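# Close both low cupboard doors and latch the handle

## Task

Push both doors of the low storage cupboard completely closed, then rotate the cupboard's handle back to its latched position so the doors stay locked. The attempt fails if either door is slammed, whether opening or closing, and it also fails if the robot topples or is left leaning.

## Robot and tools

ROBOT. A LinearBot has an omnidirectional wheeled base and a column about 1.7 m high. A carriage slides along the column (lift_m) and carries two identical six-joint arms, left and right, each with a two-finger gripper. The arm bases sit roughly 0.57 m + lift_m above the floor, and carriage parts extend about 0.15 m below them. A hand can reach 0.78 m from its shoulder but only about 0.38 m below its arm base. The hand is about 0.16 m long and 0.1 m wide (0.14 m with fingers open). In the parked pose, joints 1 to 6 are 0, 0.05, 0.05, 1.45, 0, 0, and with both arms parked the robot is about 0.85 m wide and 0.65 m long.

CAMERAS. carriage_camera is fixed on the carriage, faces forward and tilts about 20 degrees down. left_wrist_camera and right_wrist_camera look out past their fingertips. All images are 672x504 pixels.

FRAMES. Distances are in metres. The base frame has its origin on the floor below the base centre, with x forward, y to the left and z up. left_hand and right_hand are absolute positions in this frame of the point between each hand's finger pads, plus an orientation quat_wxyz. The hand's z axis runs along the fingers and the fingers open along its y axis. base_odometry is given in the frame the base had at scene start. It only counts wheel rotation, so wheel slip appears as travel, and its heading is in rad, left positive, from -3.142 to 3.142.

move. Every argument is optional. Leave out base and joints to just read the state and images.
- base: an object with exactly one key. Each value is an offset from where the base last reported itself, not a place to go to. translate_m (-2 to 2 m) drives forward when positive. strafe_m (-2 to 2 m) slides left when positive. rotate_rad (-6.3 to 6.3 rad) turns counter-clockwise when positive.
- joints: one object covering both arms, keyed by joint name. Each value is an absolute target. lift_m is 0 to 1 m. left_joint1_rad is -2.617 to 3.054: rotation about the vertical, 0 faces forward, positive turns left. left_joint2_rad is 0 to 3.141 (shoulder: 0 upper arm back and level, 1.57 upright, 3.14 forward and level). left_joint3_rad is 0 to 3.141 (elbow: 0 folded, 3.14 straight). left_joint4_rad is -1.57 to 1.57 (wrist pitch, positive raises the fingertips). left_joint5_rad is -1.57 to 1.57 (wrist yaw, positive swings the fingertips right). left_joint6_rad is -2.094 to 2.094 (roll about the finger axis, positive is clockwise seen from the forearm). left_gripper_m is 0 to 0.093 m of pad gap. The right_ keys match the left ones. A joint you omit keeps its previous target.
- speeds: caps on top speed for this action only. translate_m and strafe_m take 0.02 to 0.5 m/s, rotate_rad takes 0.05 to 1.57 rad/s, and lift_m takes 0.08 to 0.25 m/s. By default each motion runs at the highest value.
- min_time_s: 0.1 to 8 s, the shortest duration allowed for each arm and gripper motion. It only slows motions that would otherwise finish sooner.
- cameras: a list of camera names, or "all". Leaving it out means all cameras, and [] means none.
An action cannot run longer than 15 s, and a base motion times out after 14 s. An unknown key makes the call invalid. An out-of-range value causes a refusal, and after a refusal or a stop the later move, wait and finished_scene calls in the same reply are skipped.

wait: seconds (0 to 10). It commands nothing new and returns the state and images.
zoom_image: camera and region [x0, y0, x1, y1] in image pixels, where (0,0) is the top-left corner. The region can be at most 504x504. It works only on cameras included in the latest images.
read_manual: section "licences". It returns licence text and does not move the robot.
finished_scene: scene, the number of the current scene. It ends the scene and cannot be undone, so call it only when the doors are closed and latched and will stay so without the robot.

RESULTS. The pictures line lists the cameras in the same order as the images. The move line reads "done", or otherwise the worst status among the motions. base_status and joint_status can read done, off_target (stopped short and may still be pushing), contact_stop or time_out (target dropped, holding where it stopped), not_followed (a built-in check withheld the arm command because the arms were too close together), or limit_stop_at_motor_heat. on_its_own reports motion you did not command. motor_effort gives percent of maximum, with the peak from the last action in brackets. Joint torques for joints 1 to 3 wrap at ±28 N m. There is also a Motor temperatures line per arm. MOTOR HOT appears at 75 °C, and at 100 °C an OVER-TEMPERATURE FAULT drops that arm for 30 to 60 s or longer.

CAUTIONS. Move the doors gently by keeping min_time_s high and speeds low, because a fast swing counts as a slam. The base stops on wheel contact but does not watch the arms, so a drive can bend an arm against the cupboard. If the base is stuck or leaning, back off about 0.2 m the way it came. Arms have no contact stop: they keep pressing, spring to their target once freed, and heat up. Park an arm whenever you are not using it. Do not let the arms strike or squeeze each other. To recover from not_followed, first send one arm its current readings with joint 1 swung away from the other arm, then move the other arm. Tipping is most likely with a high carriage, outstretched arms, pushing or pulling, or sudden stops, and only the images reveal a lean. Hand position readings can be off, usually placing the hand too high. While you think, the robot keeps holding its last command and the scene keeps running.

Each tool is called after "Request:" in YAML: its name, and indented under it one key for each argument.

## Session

Request:
move:
  cameras: ["carriage_camera"]

Scene clock: 0.00 s.
Joint torques (N m): no reading
Motor temperatures (°C): left_arm=[27 41 39 33 28 29 25] | right_arm=[30 38 43 31 28 24 29]
base_odometry: x=+0.000 y=+0.000 heading=+0.000
base_status: not commanded
joint_positions: lift_m=+0.300 left_joint1_rad=+0.015 left_joint2_rad=+0.048 left_joint3_rad=+0.031 left_joint4_rad=+1.483 left_joint5_rad=+0.031 left_joint6_rad=+0.027 left_gripper_m=+0.09396 right_joint1_rad=+0.014 right_joint2_rad=+0.065 right_joint3_rad=+0.060 right_joint4_rad=+1.498 right_joint5_rad=-0.047 right_joint6_rad=-0.047 right_gripper_m=+0.09396
joint_status: not commanded
motor_effort: lift_m=+20 drive_wheels=+0
left_hand: x=+0.2574 y=+0.3102 z=+1.2782 quat_wxyz=(+0.998, +0.016, +0.052, +0.020) (m; base frame)
right_hand: x=+0.2500 y=-0.3068 z=+1.2862 quat_wxyz=(+0.999, -0.025, +0.038, -0.016) (m; base frame)
pictures: carriage_camera

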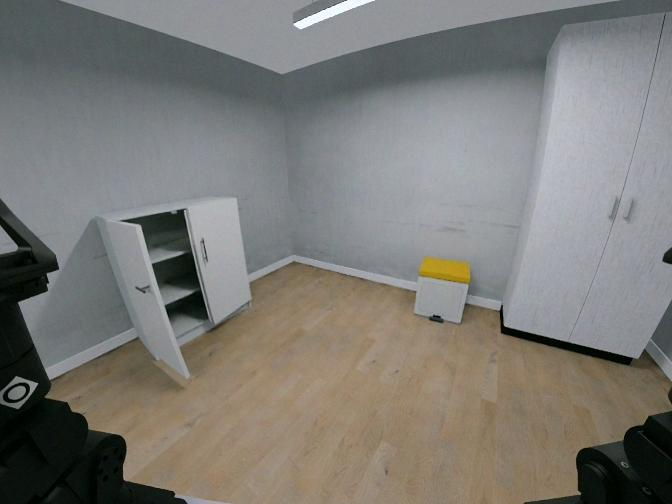

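Request:
zoom_image:
  camera: "carriage_camera"
  region: [80, 170, 280, 400]

Scaled by 2.191.

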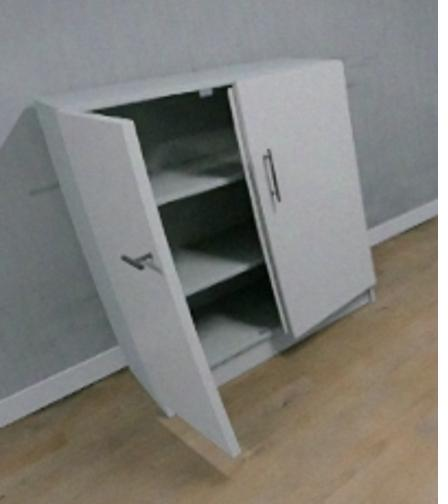

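Request:
move:
  base: {"rotate_rad": 1.025}
  speeds: {"rotate_rad": 0.8}
  joints: {"lift_m": 0.19}
  cameras: ["carriage_camera"]

Request:
zoom_image:
  camera: "carriage_camera"
  region: [330, 150, 590, 390]

Scene clock: 4.40 s.
Joint torques (N m): left_arm=[-0.38 4.36 5.26 -0.23 -0.09 -0.02] | right_arm=[-0.17 3.22 6.02 -0.24 -0.02 0.1]
Motor temperatures (°C): left_arm=[27 41 39 33 28 29 25] | right_arm=[30 38 44 31 28 24 29]
move: done
base_odometry: x=+0.000 y=+0.000 heading=+1.025
base_status: done
joint_positions: lift_m=+0.190 left_joint1_rad=+0.015 left_joint2_rad=+0.048 left_joint3_rad=+0.031 left_joint4_rad=+1.483 left_joint5_rad=+0.031 left_joint6_rad=+0.027 left_gripper_m=+0.09396 right_joint1_rad=+0.014 right_joint2_rad=+0.065 right_joint3_rad=+0.060 right_joint4_rad=+1.498 right_joint5_rad=-0.047 right_joint6_rad=-0.047 right_gripper_m=+0.09396
joint_status: all done
motor_effort: lift_m=+19(22) drive_wheels=+4(9)
left_hand: x=+0.2575 y=+0.3102 z=+1.1683 quat_wxyz=(+0.998, +0.016, +0.053, +0.020) (m; base frame)
right_hand: x=+0.2500 y=-0.3068 z=+1.1763 quat_wxyz=(+0.999, -0.025, +0.038, -0.016) (m; base frame)
pictures: carriage_camera

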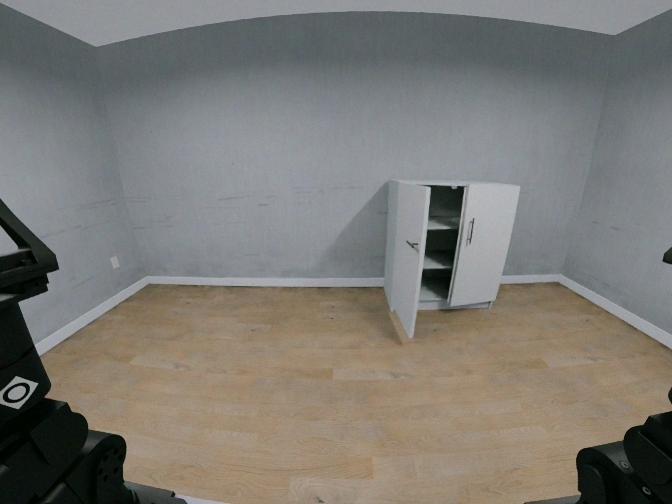

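Scaled by 1.938.

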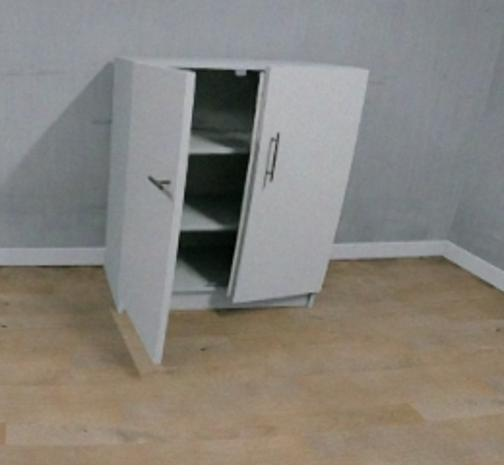

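Request:
move:
  base: {"strafe_m": -0.765}
  speeds: {"strafe_m": 0.4}
  joints: {"right_joint1_rad": 0, "right_joint2_rad": 2.2725, "right_joint3_rad": 1.5508, "right_joint4_rad": 0.7217, "right_joint5_rad": 0, "right_joint6_rad": 0, "right_gripper_m": 0.0}
  min_time_s: 2
  cameras: ["carriage_camera", "right_wrist_camera"]

Scene clock: 8.70 s.
Joint torques (N m): left_arm=[-0.39 4.33 5.15 -0.2 -0.09 -0.02] | right_arm=[-0.25 -9.91 10.18 2.49 0.09 0.18]
Motor temperatures (°C): left_arm=[27 41 39 33 28 29 25] | right_arm=[30 39 44 32 28 24 29]
move: done
base_odometry: x=+0.654 y=-0.397 heading=+1.025
base_status: done
joint_positions: lift_m=+0.190 left_joint1_rad=+0.015 left_joint2_rad=+0.048 left_joint3_rad=+0.031 left_joint4_rad=+1.483 left_joint5_rad=+0.031 left_joint6_rad=+0.027 left_gripper_m=+0.09396 right_joint1_rad=+0.001 right_joint2_rad=+2.262 right_joint3_rad=+1.526 right_joint4_rad=+0.734 right_joint5_rad=-0.013 right_joint6_rad=-0.007 right_gripper_m=+0.00033
joint_status: all done
motor_effort: lift_m=+21(23) drive_wheels=-2(15)
left_hand: x=+0.2575 y=+0.3102 z=+1.1683 quat_wxyz=(+0.998, +0.016, +0.053, +0.020) (m; base frame)
right_hand: x=+0.8853 y=-0.3124 z=+0.9380 quat_wxyz=(+0.706, -0.007, +0.708, +0.002) (m; base frame)
pictures: carriage_camera, right_wrist_camera

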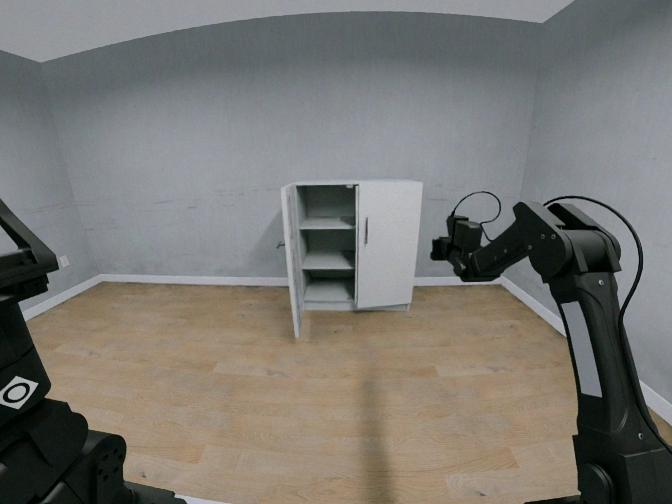

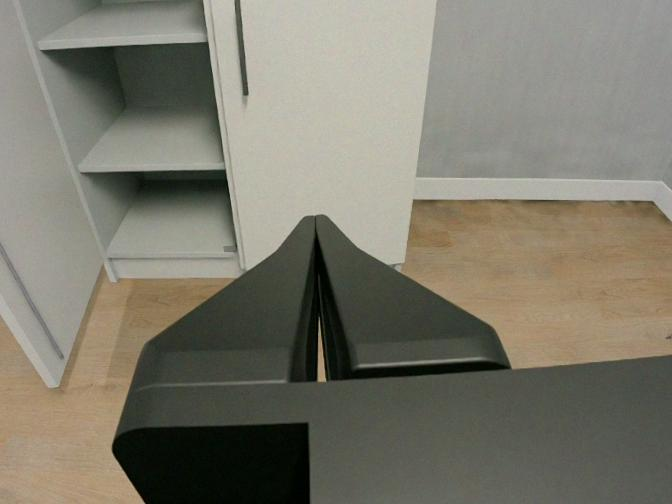

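Request:
move:
  base: {"strafe_m": 0.05}
  speeds: {"strafe_m": 0.15}
  cameras: []

Request:
move:
  base: {"translate_m": 0.82}
  speeds: {"translate_m": 0.35}
  cameras: ["carriage_camera", "right_wrist_camera"]

Scene clock: 10.27 s.
Joint torques (N m): left_arm=[-0.39 4.34 5.18 -0.25 -0.09 -0.02] | right_arm=[-0.47 -9.84 10.09 2.49 0.06 0.16]
Motor temperatures (°C): left_arm=[27 41 40 33 28 29 25] | right_arm=[30 40 45 33 28 24 29]
move: done
base_odometry: x=+0.611 y=-0.371 heading=+1.025
base_status: done
joint_positions: lift_m=+0.190 left_joint1_rad=+0.015 left_joint2_rad=+0.048 left_joint3_rad=+0.031 left_joint4_rad=+1.483 left_joint5_rad=+0.031 left_joint6_rad=+0.027 left_gripper_m=+0.09396 right_joint1_rad=+0.003 right_joint2_rad=+2.262 right_joint3_rad=+1.526 right_joint4_rad=+0.734 right_joint5_rad=-0.011 right_joint6_rad=-0.007 right_gripper_m=+0.00033
joint_status: not commanded
motor_effort: lift_m=+20(22) drive_wheels=+2(8)
left_hand: x=+0.2575 y=+0.3102 z=+1.1683 quat_wxyz=(+0.998, +0.016, +0.053, +0.020) (m; base frame)
right_hand: x=+0.8853 y=-0.3112 z=+0.9380 quat_wxyz=(+0.706, -0.007, +0.708, +0.003) (m; base frame)
pictures: none
No camera images: "cameras" was empty.

Scene clock: 14.40 s.
Joint torques (N m): left_arm=[-0.38 4.44 5.22 -0.24 -0.09 -0.02] | right_arm=[-0.38 -9.88 10.36 2.51 0.07 0.17]
Motor temperatures (°C): left_arm=[27 41 40 33 28 29 25] | right_arm=[30 41 46 34 28 24 29]
move: done
base_odometry: x=+1.037 y=+0.330 heading=+1.025
base_status: done
joint_positions: lift_m=+0.190 left_joint1_rad=+0.015 left_joint2_rad=+0.048 left_joint3_rad=+0.031 left_joint4_rad=+1.483 left_joint5_rad=+0.031 left_joint6_rad=+0.027 left_gripper_m=+0.09396 right_joint1_rad=+0.003 right_joint2_rad=+2.262 right_joint3_rad=+1.526 right_joint4_rad=+0.733 right_joint5_rad=-0.011 right_joint6_rad=-0.007 right_gripper_m=+0.00033
joint_status: not commanded
motor_effort: lift_m=+19(23) drive_wheels=-1(11)
left_hand: x=+0.2575 y=+0.3102 z=+1.1683 quat_wxyz=(+0.998, +0.016, +0.053, +0.020) (m; base frame)
right_hand: x=+0.8853 y=-0.3112 z=+0.9377 quat_wxyz=(+0.706, -0.007, +0.708, +0.003) (m; base frame)
pictures: carriage_camera, right_wrist_camera

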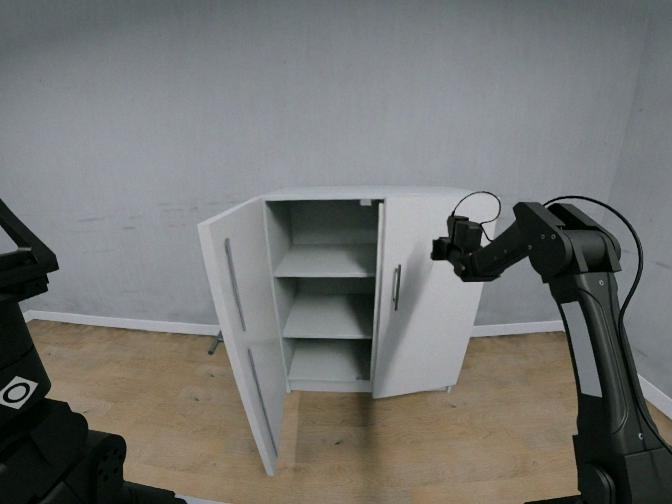

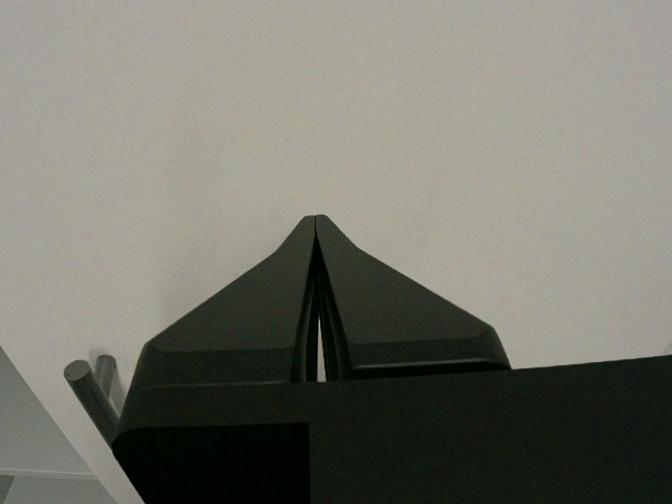

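Request:
move:
  base: {"translate_m": 0.1}
  speeds: {"translate_m": 0.07}
  cameras: ["carriage_camera"]

Request:
move:
  base: {"translate_m": 0.08}
  speeds: {"translate_m": 0.04}
  cameras: ["carriage_camera", "right_wrist_camera"]

Request:
zoom_image:
  camera: "carriage_camera"
  region: [190, 170, 510, 450]

Scene clock: 16.53 s.
Joint torques (N m): left_arm=[-0.38 4.34 5.26 -0.18 -0.09 -0.02] | right_arm=[-0.38 -10 10.11 2.54 0.07 0.15]
Motor temperatures (°C): left_arm=[27 41 40 33 28 29 25] | right_arm=[30 42 46 35 28 24 29]
move: done
base_odometry: x=+1.090 y=+0.415 heading=+1.024
base_status: done
joint_positions: lift_m=+0.190 left_joint1_rad=+0.015 left_joint2_rad=+0.048 left_joint3_rad=+0.031 left_joint4_rad=+1.483 left_joint5_rad=+0.031 left_joint6_rad=+0.027 left_gripper_m=+0.09396 right_joint1_rad=+0.003 right_joint2_rad=+2.262 right_joint3_rad=+1.526 right_joint4_rad=+0.729 right_joint5_rad=-0.011 right_joint6_rad=-0.007 right_gripper_m=+0.00033
joint_status: not commanded
motor_effort: lift_m=+17(21) drive_wheels=-1(10)
left_hand: x=+0.2574 y=+0.3102 z=+1.1684 quat_wxyz=(+0.998, +0.016, +0.052, +0.020) (m; base frame)
right_hand: x=+0.8853 y=-0.3113 z=+0.9370 quat_wxyz=(+0.705, -0.007, +0.709, +0.003) (m; base frame)
pictures: carriage_camera

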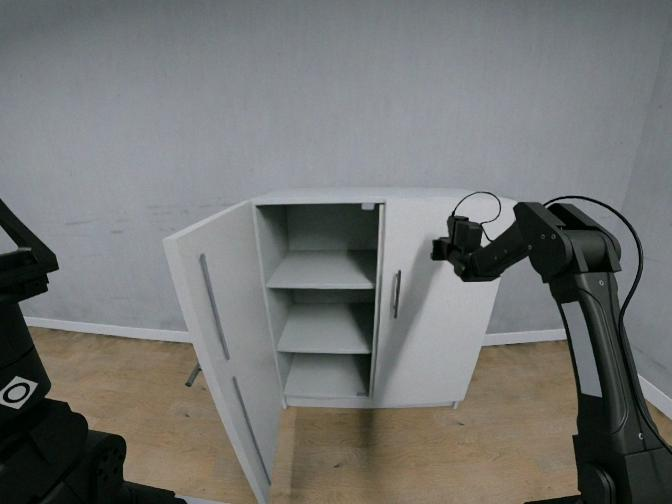

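Scene clock: 18.83 s.
Joint torques (N m): left_arm=[-0.39 4.34 5.27 -0.22 -0.09 -0.02] | right_arm=[-0.05 8.14 19.52 7 0.77 0.14]
Motor temperatures (°C): left_arm=[27 41 40 33 28 29 25] | right_arm=[30 42 49 40 28 24 29]
move: contact_stop
base_odometry: x=+1.126 y=+0.475 heading=+1.022
base_status: translate_m contact_stop (by the wheels' count: +0.070 of +0.080)
joint_positions: lift_m=+0.190 left_joint1_rad=+0.015 left_joint2_rad=+0.048 left_joint3_rad=+0.031 left_joint4_rad=+1.482 left_joint5_rad=+0.031 left_joint6_rad=+0.027 left_gripper_m=+0.09396 right_joint1_rad=+0.000 right_joint2_rad=+2.047 right_joint3_rad=+1.432 right_joint4_rad=+0.347 right_joint5_rad=-0.079 right_joint6_rad=-0.005 right_gripper_m=+0.00032
joint_status: not commanded
motor_effort: lift_m=+19(22) drive_wheels=+17(33)
left_hand: x=+0.2577 y=+0.3102 z=+1.1682 quat_wxyz=(+0.998, +0.016, +0.053, +0.020) (m; base frame)
right_hand: x=+0.8416 y=-0.3012 z=+0.9328 quat_wxyz=(+0.606, -0.026, +0.794, +0.030) (m; base frame)
pictures: carriage_camera, right_wrist_camera

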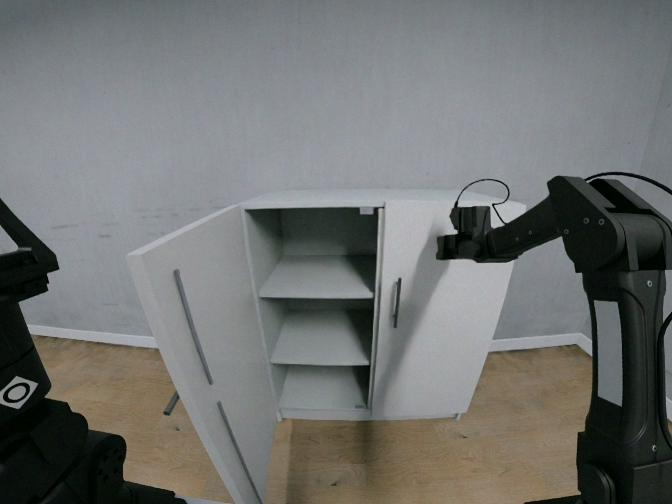

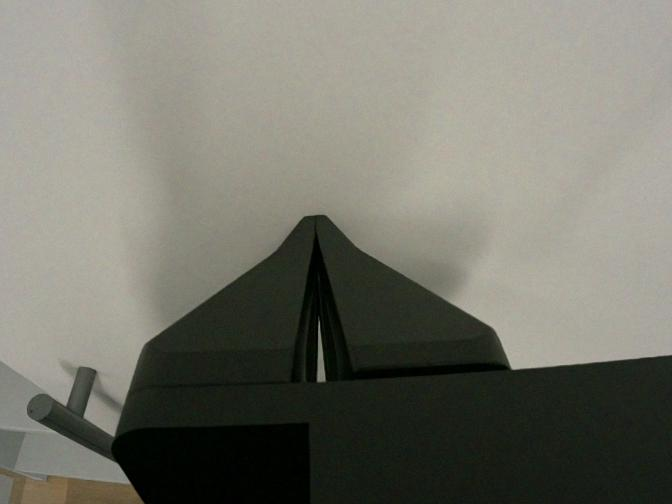

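Scaled by 1.575.

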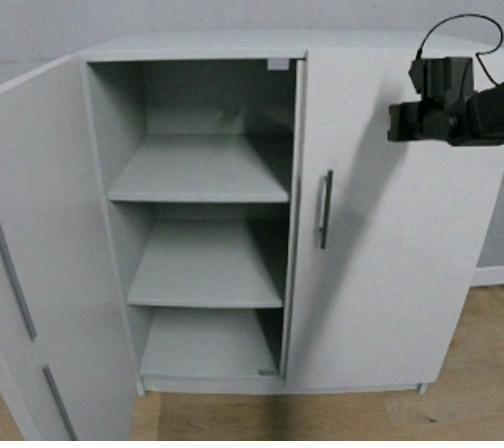

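Request:
move:
  base: {"translate_m": -0.08}
  speeds: {"translate_m": 0.1}
  cameras: []

Request:
move:
  base: {"strafe_m": 0.2}
  speeds: {"strafe_m": 0.25}
  joints: {"right_joint1_rad": 0, "right_joint2_rad": 1.769, "right_joint3_rad": 0.765, "right_joint4_rad": 1.003}
  min_time_s: 1
  cameras: ["carriage_camera"]

Scene clock: 20.63 s.
Joint torques (N m): left_arm=[-0.38 4.38 5.34 -0.17 -0.09 -0.02] | right_arm=[-0.16 -9.7 10.43 2.77 0.11 0.14]
Motor temperatures (°C): left_arm=[27 41 40 33 28 29 25] | right_arm=[30 43 50 43 28 24 29]
move: done
base_odometry: x=+1.084 y=+0.407 heading=+1.022
base_status: done
joint_positions: lift_m=+0.190 left_joint1_rad=+0.015 left_joint2_rad=+0.048 left_joint3_rad=+0.031 left_joint4_rad=+1.481 left_joint5_rad=+0.031 left_joint6_rad=+0.027 left_gripper_m=+0.09396 right_joint1_rad=+0.002 right_joint2_rad=+2.260 right_joint3_rad=+1.523 right_joint4_rad=+0.712 right_joint5_rad=-0.015 right_joint6_rad=-0.005 right_gripper_m=+0.00031
joint_status: not commanded
motor_effort: lift_m=+17(22) drive_wheels=-2(13)
left_hand: x=+0.2580 y=+0.3102 z=+1.1682 quat_wxyz=(+0.998, +0.016, +0.054, +0.020) (m; base frame)
right_hand: x=+0.8846 y=-0.3115 z=+0.9328 quat_wxyz=(+0.698, -0.008, +0.716, +0.004) (m; base frame)
pictures: none
No camera images: "cameras" was empty.

Scene clock: 22.77 s.
Joint torques (N m): left_arm=[-0.39 4.33 5.3 -0.21 -0.09 -0.02] | right_arm=[-0.44 -8.64 5.57 2.75 0.07 0.17]
Motor temperatures (°C): left_arm=[27 42 40 33 28 29 25] | right_arm=[30 44 50 43 28 24 29]
move: done
base_odometry: x=+0.914 y=+0.511 heading=+1.022
base_status: done
joint_positions: lift_m=+0.190 left_joint1_rad=+0.015 left_joint2_rad=+0.048 left_joint3_rad=+0.031 left_joint4_rad=+1.481 left_joint5_rad=+0.031 left_joint6_rad=+0.027 left_gripper_m=+0.09396 right_joint1_rad=+0.003 right_joint2_rad=+1.793 right_joint3_rad=+0.776 right_joint4_rad=+0.991 right_joint5_rad=-0.011 right_joint6_rad=-0.005 right_gripper_m=+0.00031
joint_status: all done
motor_effort: lift_m=+19(22) drive_wheels=+0(11)
left_hand: x=+0.2580 y=+0.3102 z=+1.1682 quat_wxyz=(+0.998, +0.016, +0.054, +0.020) (m; base frame)
right_hand: x=+0.7332 y=-0.3118 z=+0.9298 quat_wxyz=(+0.698, -0.007, +0.716, +0.003) (m; base frame)
pictures: carriage_camera

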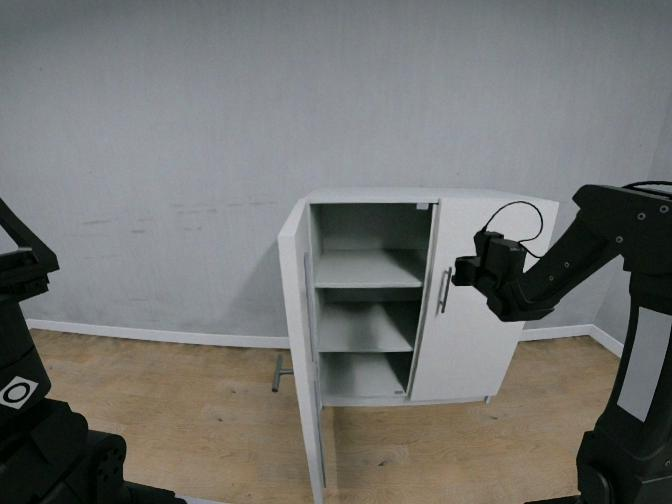

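Request:
move:
  joints: {"right_joint1_rad": 0, "right_joint2_rad": 0.05, "right_joint3_rad": 0.05, "right_joint4_rad": 1.45, "right_joint5_rad": 0, "right_joint6_rad": 0, "left_joint1_rad": 0, "left_joint2_rad": 1.769, "left_joint3_rad": 0.765, "left_joint4_rad": 1.003, "left_joint5_rad": 0, "left_joint6_rad": 0, "left_gripper_m": 0.0}
  min_time_s: 1.8
  cameras: ["carriage_camera", "left_wrist_camera"]

Scene clock: 25.07 s.
Joint torques (N m): left_arm=[-1.36 -8.72 7.27 1.81 -0.23 -0.16] | right_arm=[-0.38 2.66 4.98 0.06 0.09 0.15]
Motor temperatures (°C): left_arm=[27 42 41 33 28 29 25] | right_arm=[30 44 50 42 28 24 29]
move: done
base_odometry: x=+0.914 y=+0.511 heading=+1.022
base_status: not commanded
joint_positions: lift_m=+0.190 left_joint1_rad=+0.010 left_joint2_rad=+1.763 left_joint3_rad=+0.742 left_joint4_rad=+1.011 left_joint5_rad=+0.016 left_joint6_rad=+0.011 left_gripper_m=+0.00032 right_joint1_rad=+0.003 right_joint2_rad=+0.058 right_joint3_rad=+0.061 right_joint4_rad=+1.435 right_joint5_rad=-0.011 right_joint6_rad=-0.005 right_gripper_m=+0.00031
joint_status: all done
motor_effort: lift_m=+18(22) drive_wheels=+2(2)
left_hand: x=+0.7247 y=+0.3173 z=+0.9347 quat_wxyz=(+0.704, +0.006, +0.710, +0.002) (m; base frame)
right_hand: x=+0.2630 y=-0.3132 z=+1.1751 quat_wxyz=(+0.998, -0.006, +0.066, -0.001) (m; base frame)
pictures: carriage_camera, left_wrist_camera

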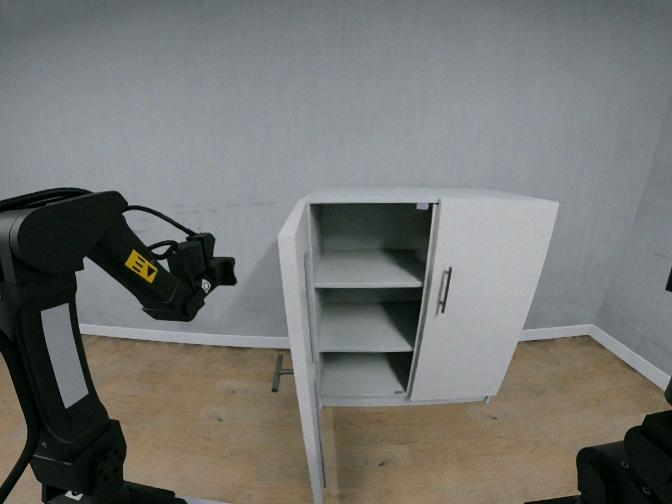

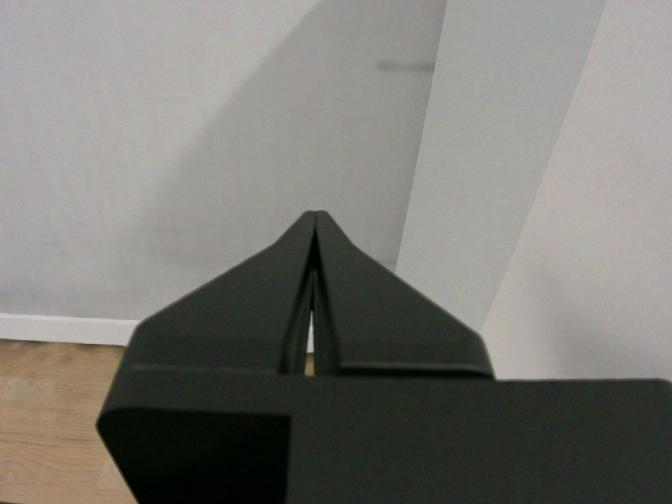

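Request:
move:
  base: {"strafe_m": -0.11}
  speeds: {"strafe_m": 0.2}
  cameras: []

Request:
move:
  base: {"strafe_m": -0.25}
  speeds: {"strafe_m": 0.08}
  cameras: ["carriage_camera"]

Request:
move:
  base: {"strafe_m": -0.22}
  speeds: {"strafe_m": 0.08}
  cameras: ["carriage_camera"]

Scene clock: 26.83 s.
Joint torques (N m): left_arm=[-0.83 -8.64 7.24 1.79 -0.21 -0.14] | right_arm=[-0.2 2.61 4.94 0.05 0.08 0.15]
Motor temperatures (°C): left_arm=[27 42 41 34 28 29 25] | right_arm=[30 43 50 41 28 24 29]
move: done
base_odometry: x=+1.008 y=+0.454 heading=+1.022
base_status: done
joint_positions: lift_m=+0.190 left_joint1_rad=+0.004 left_joint2_rad=+1.763 left_joint3_rad=+0.742 left_joint4_rad=+1.010 left_joint5_rad=+0.014 left_joint6_rad=+0.010 left_gripper_m=+0.00032 right_joint1_rad=+0.002 right_joint2_rad=+0.058 right_joint3_rad=+0.061 right_joint4_rad=+1.437 right_joint5_rad=-0.010 right_joint6_rad=-0.005 right_gripper_m=+0.00031
joint_status: not commanded
motor_effort: lift_m=+19(22) drive_wheels=+4(7)
left_hand: x=+0.7247 y=+0.3149 z=+0.9344 quat_wxyz=(+0.703, +0.007, +0.711, +0.000) (m; base frame)
right_hand: x=+0.2625 y=-0.3133 z=+1.1752 quat_wxyz=(+0.998, -0.005, +0.065, -0.001) (m; base frame)
pictures: none
No camera images: "cameras" was empty.

Scene clock: 30.67 s.
Joint torques (N m): left_arm=[-0.88 -8.65 7.31 1.83 0.05 -0.11] | right_arm=[-0.46 2.61 4.94 0.02 0.04 0.16]
Motor temperatures (°C): left_arm=[27 43 42 35 28 29 25] | right_arm=[30 43 49 39 28 24 29]
move: done
base_odometry: x=+1.221 y=+0.323 heading=+1.022
base_status: done
joint_positions: lift_m=+0.190 left_joint1_rad=+0.005 left_joint2_rad=+1.763 left_joint3_rad=+0.742 left_joint4_rad=+1.010 left_joint5_rad=-0.012 left_joint6_rad=+0.008 left_gripper_m=+0.00031 right_joint1_rad=+0.002 right_joint2_rad=+0.058 right_joint3_rad=+0.061 right_joint4_rad=+1.438 right_joint5_rad=-0.010 right_joint6_rad=-0.005 right_gripper_m=+0.00031
joint_status: not commanded
motor_effort: lift_m=+17(22) drive_wheels=+0(8)
left_hand: x=+0.7247 y=+0.3198 z=+0.9344 quat_wxyz=(+0.703, -0.003, +0.711, +0.009) (m; base frame)
right_hand: x=+0.2623 y=-0.3133 z=+1.1752 quat_wxyz=(+0.998, -0.005, +0.065, -0.001) (m; base frame)
pictures: carriage_camera

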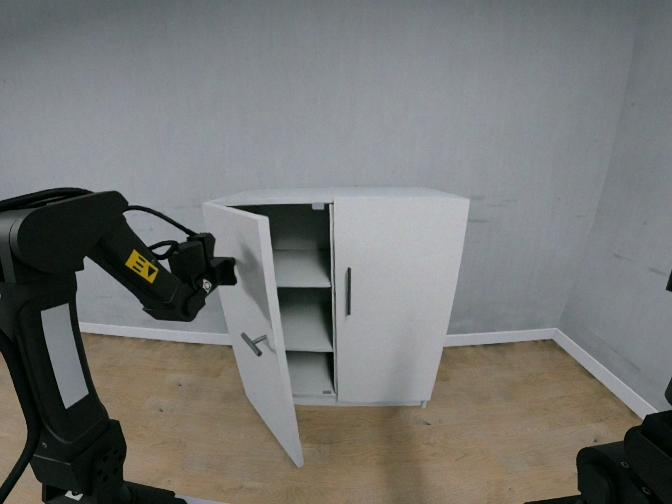

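Scene clock: 34.13 s.
Joint torques (N m): left_arm=[-0.99 -8.68 7.17 1.85 0.08 -0.11] | right_arm=[-0.27 2.59 5.01 0.03 0.02 0.17]
Motor temperatures (°C): left_arm=[27 44 43 35 28 29 25] | right_arm=[30 42 49 37 28 24 29]
move: done
base_odometry: x=+1.409 y=+0.209 heading=+1.022
base_status: done
joint_positions: lift_m=+0.190 left_joint1_rad=+0.006 left_joint2_rad=+1.763 left_joint3_rad=+0.742 left_joint4_rad=+1.009 left_joint5_rad=-0.015 left_joint6_rad=+0.008 left_gripper_m=+0.00031 right_joint1_rad=+0.002 right_joint2_rad=+0.058 right_joint3_rad=+0.061 right_joint4_rad=+1.438 right_joint5_rad=-0.010 right_joint6_rad=-0.005 right_gripper_m=+0.00031
joint_status: not commanded
motor_effort: lift_m=+19(22) drive_wheels=+0(7)
left_hand: x=+0.7247 y=+0.3207 z=+0.9343 quat_wxyz=(+0.703, -0.005, +0.711, +0.010) (m; base frame)
right_hand: x=+0.2623 y=-0.3133 z=+1.1752 quat_wxyz=(+0.998, -0.005, +0.065, -0.001) (m; base frame)
pictures: carriage_camera

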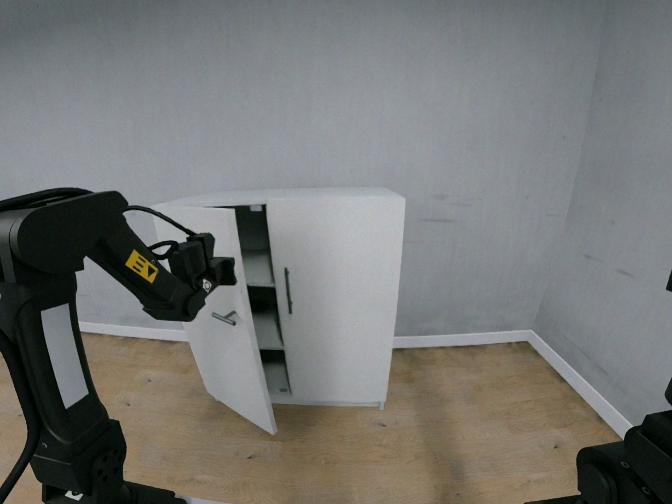

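Request:
move:
  base: {"translate_m": 0.13}
  speeds: {"translate_m": 0.06}
  cameras: ["carriage_camera"]

Request:
move:
  base: {"translate_m": 0.085}
  speeds: {"translate_m": 0.04}
  cameras: ["carriage_camera"]

Request:
zoom_image:
  camera: "carriage_camera"
  region: [110, 170, 430, 450]

Scene clock: 37.10 s.
Joint torques (N m): left_arm=[-0.99 -8.51 7.3 1.88 0.07 -0.11] | right_arm=[-0.25 2.55 5.01 0 0.06 0.14]
Motor temperatures (°C): left_arm=[27 44 44 36 28 29 25] | right_arm=[30 42 48 36 28 24 29]
move: done
base_odometry: x=+1.477 y=+0.320 heading=+1.022
base_status: done
joint_positions: lift_m=+0.190 left_joint1_rad=+0.006 left_joint2_rad=+1.763 left_joint3_rad=+0.742 left_joint4_rad=+1.009 left_joint5_rad=-0.014 left_joint6_rad=+0.008 left_gripper_m=+0.00031 right_joint1_rad=+0.002 right_joint2_rad=+0.058 right_joint3_rad=+0.061 right_joint4_rad=+1.440 right_joint5_rad=-0.010 right_joint6_rad=-0.005 right_gripper_m=+0.00031
joint_status: not commanded
motor_effort: lift_m=+20(22) drive_wheels=-1(8)
left_hand: x=+0.7247 y=+0.3205 z=+0.9341 quat_wxyz=(+0.703, -0.004, +0.711, +0.010) (m; base frame)
right_hand: x=+0.2618 y=-0.3133 z=+1.1753 quat_wxyz=(+0.998, -0.005, +0.064, -0.001) (m; base frame)
pictures: carriage_camera

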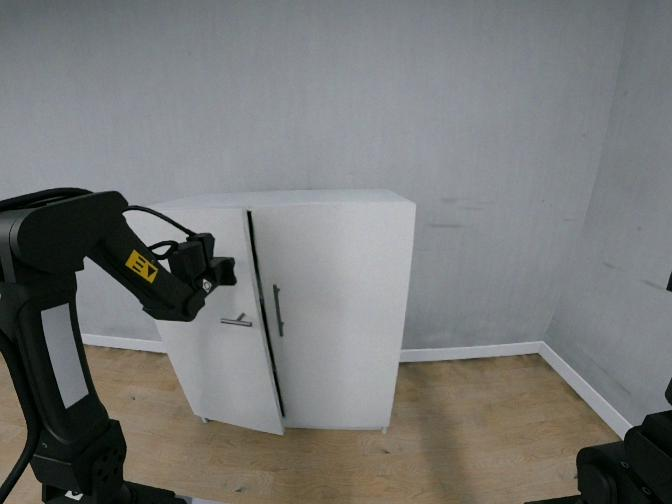

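Scene clock: 39.67 s.
Joint torques (N m): left_arm=[-0.98 0.2 17.1 1.44 0.04 -0.11] | right_arm=[-0.32 2.54 4.94 -0.04 0.07 0.15]
Motor temperatures (°C): left_arm=[27 44 45 36 28 29 25] | right_arm=[30 42 48 35 28 24 29]
move: done
base_odometry: x=+1.521 y=+0.392 heading=+1.022
base_status: done
joint_positions: lift_m=+0.190 left_joint1_rad=+0.006 left_joint2_rad=+1.684 left_joint3_rad=+0.619 left_joint4_rad=+1.051 left_joint5_rad=-0.012 left_joint6_rad=+0.008 left_gripper_m=+0.00031 right_joint1_rad=+0.002 right_joint2_rad=+0.058 right_joint3_rad=+0.061 right_joint4_rad=+1.444 right_joint5_rad=-0.010 right_joint6_rad=-0.005 right_gripper_m=+0.00031
joint_status: not commanded
motor_effort: lift_m=+17(23) drive_wheels=+12(17)
left_hand: x=+0.6961 y=+0.3200 z=+0.9292 quat_wxyz=(+0.702, -0.004, +0.712, +0.009) (m; base frame)
right_hand: x=+0.2609 y=-0.3133 z=+1.1754 quat_wxyz=(+0.998, -0.005, +0.062, -0.001) (m; base frame)
pictures: carriage_camera

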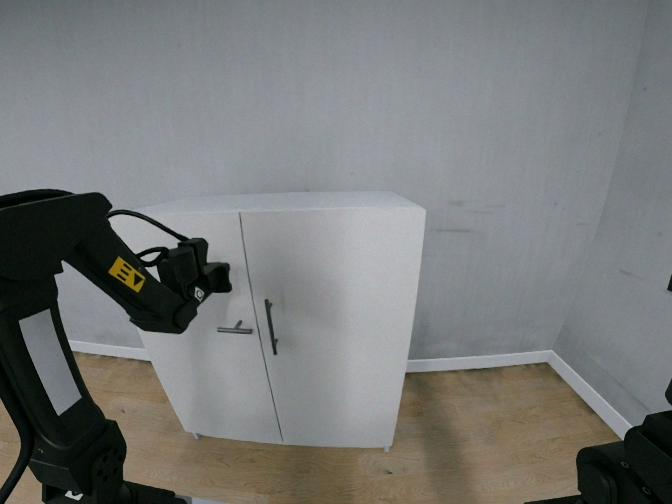

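Scaled by 1.575.

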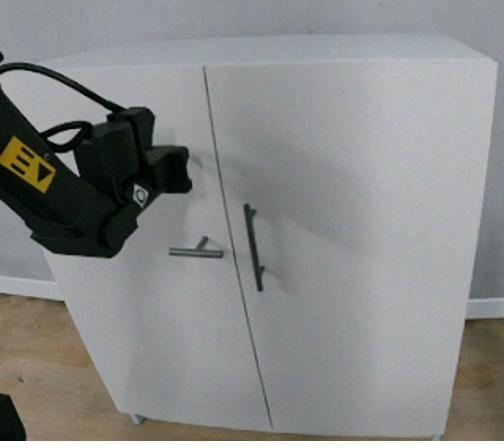

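Request:
move:
  base: {"translate_m": -0.18}
  speeds: {"translate_m": 0.12}
  cameras: []

Request:
move:
  base: {"strafe_m": -0.014}
  speeds: {"strafe_m": 0.06}
  joints: {"lift_m": 0.103, "left_joint1_rad": 0, "left_joint2_rad": 2.236, "left_joint3_rad": 0.925, "left_joint4_rad": 1.31, "left_joint5_rad": 0, "left_joint6_rad": 1.57, "left_gripper_m": 0.09}
  min_time_s: 1.8
  cameras: ["carriage_camera", "left_wrist_camera"]

Scene clock: 42.20 s.
Joint torques (N m): left_arm=[-0.99 -8.64 7.12 1.83 0.05 -0.11] | right_arm=[-0.34 2.58 5.15 -0.06 0.05 0.16]
Motor temperatures (°C): left_arm=[27 45 45 36 28 29 25] | right_arm=[30 41 48 35 28 24 29]
move: done
base_odometry: x=+1.427 y=+0.238 heading=+1.022
base_status: done
joint_positions: lift_m=+0.190 left_joint1_rad=+0.006 left_joint2_rad=+1.762 left_joint3_rad=+0.745 left_joint4_rad=+1.012 left_joint5_rad=-0.012 left_joint6_rad=+0.008 left_gripper_m=+0.00031 right_joint1_rad=+0.002 right_joint2_rad=+0.058 right_joint3_rad=+0.060 right_joint4_rad=+1.445 right_joint5_rad=-0.010 right_joint6_rad=-0.005 right_gripper_m=+0.00031
joint_status: not commanded
motor_effort: lift_m=+18(22) drive_wheels=+5(10)
left_hand: x=+0.7252 y=+0.3202 z=+0.9361 quat_wxyz=(+0.705, -0.004, +0.709, +0.009) (m; base frame)
right_hand: x=+0.2610 y=-0.3133 z=+1.1751 quat_wxyz=(+0.998, -0.005, +0.062, -0.001) (m; base frame)
pictures: none
No camera images: "cameras" was empty.

Scene clock: 44.47 s.
Joint torques (N m): left_arm=[-0.65 -11 5.64 2 0.04 0.05] | right_arm=[-0.38 2.76 5.56 -0.06 0.05 0.16]
Motor temperatures (°C): left_arm=[27 45 45 37 28 29 25] | right_arm=[30 41 48 34 28 24 29]
move: done
base_odometry: x=+1.439 y=+0.231 heading=+1.022
base_status: done
joint_positions: lift_m=+0.103 left_joint1_rad=+0.003 left_joint2_rad=+2.225 left_joint3_rad=+0.906 left_joint4_rad=+1.295 left_joint5_rad=-0.011 left_joint6_rad=+1.558 left_gripper_m=+0.08988 right_joint1_rad=+0.002 right_joint2_rad=+0.054 right_joint3_rad=+0.055 right_joint4_rad=+1.445 right_joint5_rad=-0.010 right_joint6_rad=-0.005 right_gripper_m=+0.00031
joint_status: all done
motor_effort: lift_m=+21(24) drive_wheels=+6(8)
left_hand: x=+0.7749 y=+0.3184 z=+0.7497 quat_wxyz=(+0.494, +0.499, +0.512, +0.494) (m; base frame)
right_hand: x=+0.2612 y=-0.3134 z=+1.0869 quat_wxyz=(+0.998, -0.005, +0.062, -0.001) (m; base frame)
pictures: carriage_camera, left_wrist_camera

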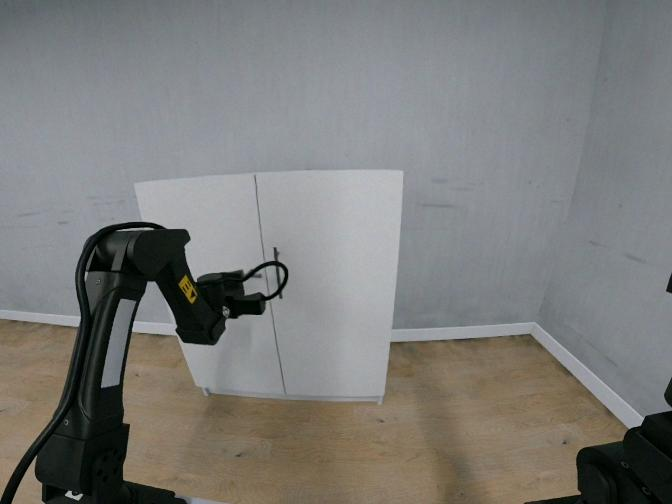

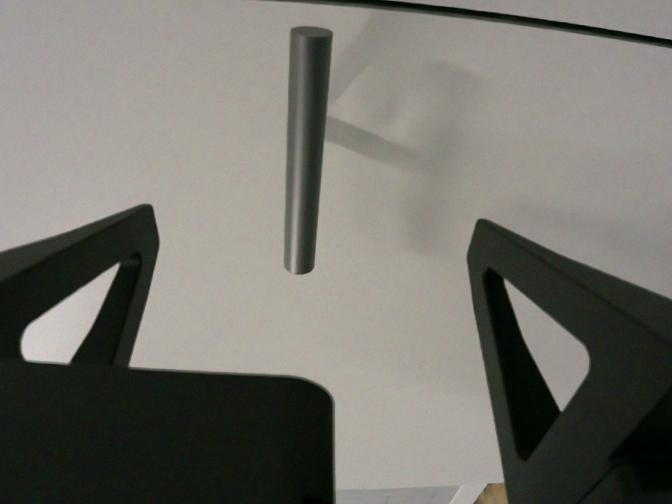

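Request:
move:
  base: {"strafe_m": 0.014}
  speeds: {"strafe_m": 0.06}
  joints: {"lift_m": 0.106}
  cameras: []

Request:
move:
  base: {"translate_m": 0.065}
  speeds: {"translate_m": 0.08}
  cameras: ["left_wrist_camera"]

Scene clock: 45.40 s.
Joint torques (N m): left_arm=[-0.7 -11.33 5.5 2 0.03 0.01] | right_arm=[-0.2 2.85 5.5 -0.05 0.03 0.15]
Motor temperatures (°C): left_arm=[27 45 45 37 28 29 25] | right_arm=[30 41 47 34 28 24 29]
move: done
base_odometry: x=+1.427 y=+0.238 heading=+1.022
base_status: done
joint_positions: lift_m=+0.106 left_joint1_rad=+0.003 left_joint2_rad=+2.228 left_joint3_rad=+0.908 left_joint4_rad=+1.299 left_joint5_rad=-0.011 left_joint6_rad=+1.560 left_gripper_m=+0.08988 right_joint1_rad=+0.002 right_joint2_rad=+0.054 right_joint3_rad=+0.055 right_joint4_rad=+1.445 right_joint5_rad=-0.009 right_joint6_rad=-0.005 right_gripper_m=+0.00031
joint_status: all done
motor_effort: lift_m=+21(27) drive_wheels=+4(9)
left_hand: x=+0.7753 y=+0.3187 z=+0.7524 quat_wxyz=(+0.494, +0.499, +0.511, +0.496) (m; base frame)
right_hand: x=+0.2612 y=-0.3135 z=+1.0897 quat_wxyz=(+0.998, -0.005, +0.062, -0.002) (m; base frame)
pictures: none
No camera images: "cameras" was empty.

Scene clock: 46.90 s.
Joint torques (N m): left_arm=[-0.72 -11.21 5.46 2.05 0.04 0.01] | right_arm=[-0.23 2.78 5.6 -0.05 0.01 0.15]
Motor temperatures (°C): left_arm=[27 46 45 37 28 29 25] | right_arm=[30 41 47 34 28 24 29]
move: done
base_odometry: x=+1.461 y=+0.294 heading=+1.022
base_status: done
joint_positions: lift_m=+0.106 left_joint1_rad=+0.003 left_joint2_rad=+2.228 left_joint3_rad=+0.908 left_joint4_rad=+1.301 left_joint5_rad=-0.011 left_joint6_rad=+1.560 left_gripper_m=+0.08988 right_joint1_rad=+0.002 right_joint2_rad=+0.054 right_joint3_rad=+0.055 right_joint4_rad=+1.445 right_joint5_rad=-0.009 right_joint6_rad=-0.005 right_gripper_m=+0.00031
joint_status: not commanded
motor_effort: lift_m=+23(25) drive_wheels=+4(7)
left_hand: x=+0.7753 y=+0.3187 z=+0.7529 quat_wxyz=(+0.494, +0.498, +0.511, +0.496) (m; base frame)
right_hand: x=+0.2612 y=-0.3135 z=+1.0897 quat_wxyz=(+0.998, -0.005, +0.062, -0.002) (m; base frame)
pictures: left_wrist_camera

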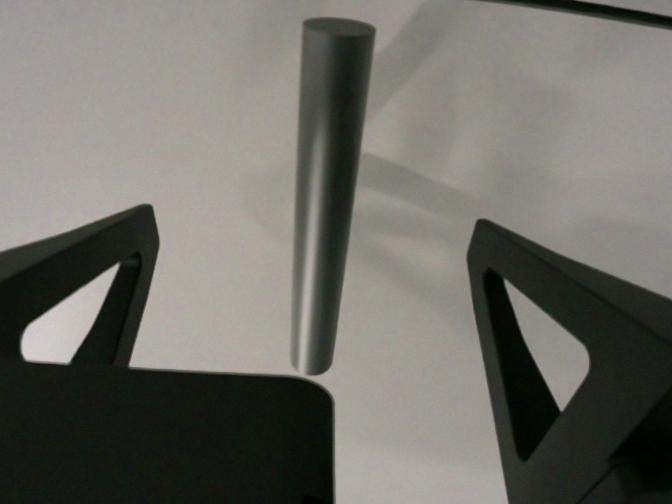

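Request:
move:
  joints: {"left_gripper_m": 0.006}
  min_time_s: 1.3
  cameras: []

Request:
move:
  joints: {"left_joint6_rad": 1.2}
  min_time_s: 1.2
  cameras: ["left_wrist_camera"]

Scene clock: 48.60 s.
Joint torques (N m): left_arm=[-0.69 -11.38 5.49 2.01 0.04 -0.08] | right_arm=[-0.23 2.81 5.57 -0.06 0.05 0.14]
Motor temperatures (°C): left_arm=[27 46 45 37 28 29 25] | right_arm=[30 41 47 33 28 24 29]
move: off_target
base_odometry: x=+1.461 y=+0.294 heading=+1.022
base_status: not commanded
joint_positions: lift_m=+0.106 left_joint1_rad=+0.003 left_joint2_rad=+2.229 left_joint3_rad=+0.908 left_joint4_rad=+1.300 left_joint5_rad=-0.011 left_joint6_rad=+1.568 left_gripper_m=+0.01253 right_joint1_rad=+0.002 right_joint2_rad=+0.054 right_joint3_rad=+0.055 right_joint4_rad=+1.445 right_joint5_rad=-0.009 right_joint6_rad=-0.005 right_gripper_m=+0.00031
joint_status: left_gripper_m off_target (ended at +0.01255, target +0.00600)
motor_effort: lift_m=+23(25) drive_wheels=+4(4)
left_hand: x=+0.7753 y=+0.3187 z=+0.7521 quat_wxyz=(+0.492, +0.501, +0.509, +0.497) (m; base frame)
right_hand: x=+0.2612 y=-0.3135 z=+1.0897 quat_wxyz=(+0.998, -0.005, +0.062, -0.002) (m; base frame)
pictures: none
No camera images: "cameras" was empty.

Scene clock: 50.20 s.
Joint torques (N m): left_arm=[-0.7 -11.4 5.49 2.06 0.04 -1.01] | right_arm=[-0.2 2.85 5.49 -0.06 0.04 0.13]
Motor temperatures (°C): left_arm=[27 47 45 38 28 29 25] | right_arm=[30 41 47 33 28 24 29]
move: off_target
base_odometry: x=+1.461 y=+0.294 heading=+1.022
base_status: not commanded
joint_positions: lift_m=+0.106 left_joint1_rad=+0.003 left_joint2_rad=+2.229 left_joint3_rad=+0.908 left_joint4_rad=+1.294 left_joint5_rad=-0.011 left_joint6_rad=+1.276 left_gripper_m=+0.01252 right_joint1_rad=+0.002 right_joint2_rad=+0.054 right_joint3_rad=+0.055 right_joint4_rad=+1.445 right_joint5_rad=-0.009 right_joint6_rad=-0.005 right_gripper_m=+0.00031
joint_status: left_joint6_rad off_target (ended at +1.277, target +1.200)
motor_effort: lift_m=+23(24) drive_wheels=+4(4)
left_hand: x=+0.7752 y=+0.3187 z=+0.7508 quat_wxyz=(+0.557, +0.423, +0.578, +0.420) (m; base frame)
right_hand: x=+0.2612 y=-0.3135 z=+1.0897 quat_wxyz=(+0.998, -0.005, +0.062, -0.002) (m; base frame)
pictures: left_wrist_camera

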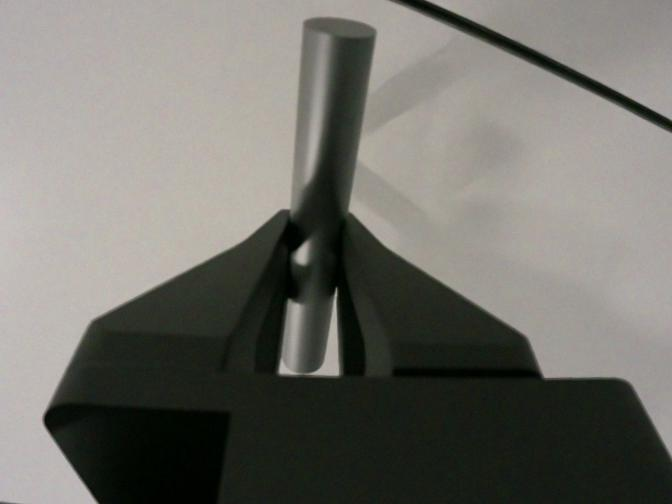

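Request:
move:
  joints: {"left_joint6_rad": 0.0}
  min_time_s: 3.2
  cameras: ["left_wrist_camera"]

Request:
move:
  joints: {"left_joint6_rad": -0.42}
  min_time_s: 1.5
  cameras: ["left_wrist_camera"]

Scene clock: 53.87 s.
Joint torques (N m): left_arm=[-0.7 -11.99 5.46 2.14 -0.19 -0.96] | right_arm=[-0.24 2.84 5.5 -0.07 0.06 0.14]
Motor temperatures (°C): left_arm=[27 48 44 38 28 29 25] | right_arm=[30 41 47 33 28 24 29]
move: off_target
base_odometry: x=+1.461 y=+0.294 heading=+1.022
base_status: not commanded
joint_positions: lift_m=+0.106 left_joint1_rad=+0.003 left_joint2_rad=+2.235 left_joint3_rad=+0.908 left_joint4_rad=+1.287 left_joint5_rad=+0.014 left_joint6_rad=+0.078 left_gripper_m=+0.01248 right_joint1_rad=+0.002 right_joint2_rad=+0.054 right_joint3_rad=+0.055 right_joint4_rad=+1.445 right_joint5_rad=-0.009 right_joint6_rad=-0.005 right_gripper_m=+0.00031
joint_status: left_joint6_rad off_target (ended at +0.078, target +0.000)
motor_effort: lift_m=+23(25) drive_wheels=+4(4)
left_hand: x=+0.7750 y=+0.3145 z=+0.7459 quat_wxyz=(+0.692, +0.032, +0.720, +0.023) (m; base frame)
right_hand: x=+0.2612 y=-0.3135 z=+1.0897 quat_wxyz=(+0.998, -0.005, +0.062, -0.002) (m; base frame)
pictures: left_wrist_camera

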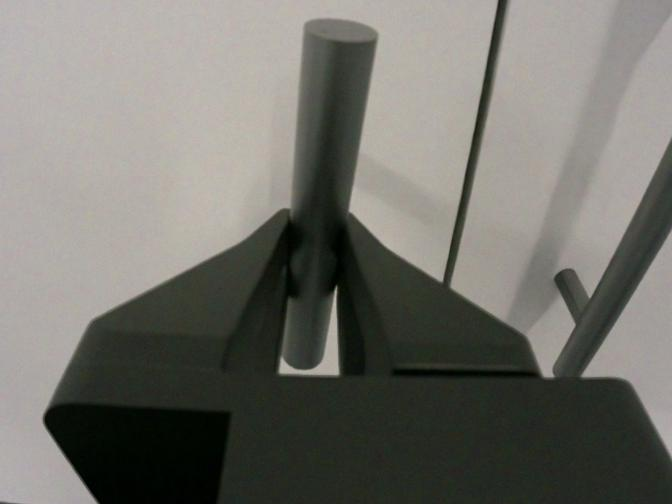

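Scene clock: 55.70 s.
Joint torques (N m): left_arm=[-0.64 -11.97 5.46 2.15 -0.25 -2.55] | right_arm=[-0.27 2.84 5.6 -0.05 0.06 0.15]
Motor temperatures (°C): left_arm=[27 49 44 39 28 29 26] | right_arm=[30 40 47 32 28 24 29]
move: off_target
base_odometry: x=+1.461 y=+0.294 heading=+1.022
base_status: not commanded
joint_positions: lift_m=+0.106 left_joint1_rad=+0.003 left_joint2_rad=+2.235 left_joint3_rad=+0.908 left_joint4_rad=+1.286 left_joint5_rad=+0.018 left_joint6_rad=-0.206 left_gripper_m=+0.01482 right_joint1_rad=+0.002 right_joint2_rad=+0.054 right_joint3_rad=+0.055 right_joint4_rad=+1.445 right_joint5_rad=-0.009 right_joint6_rad=-0.005 right_gripper_m=+0.00031
joint_status: left_joint6_rad off_target (ended at -0.207, target -0.420)
motor_effort: lift_m=+23(25) drive_wheels=+4(4)
left_hand: x=+0.7750 y=+0.3136 z=+0.7458 quat_wxyz=(+0.688, -0.069, +0.718, -0.077) (m; base frame)
right_hand: x=+0.2612 y=-0.3135 z=+1.0897 quat_wxyz=(+0.998, -0.005, +0.062, -0.002) (m; base frame)
pictures: left_wrist_camera

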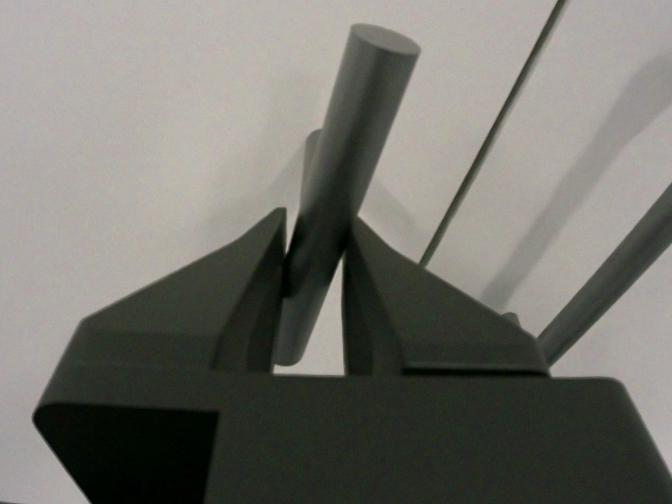

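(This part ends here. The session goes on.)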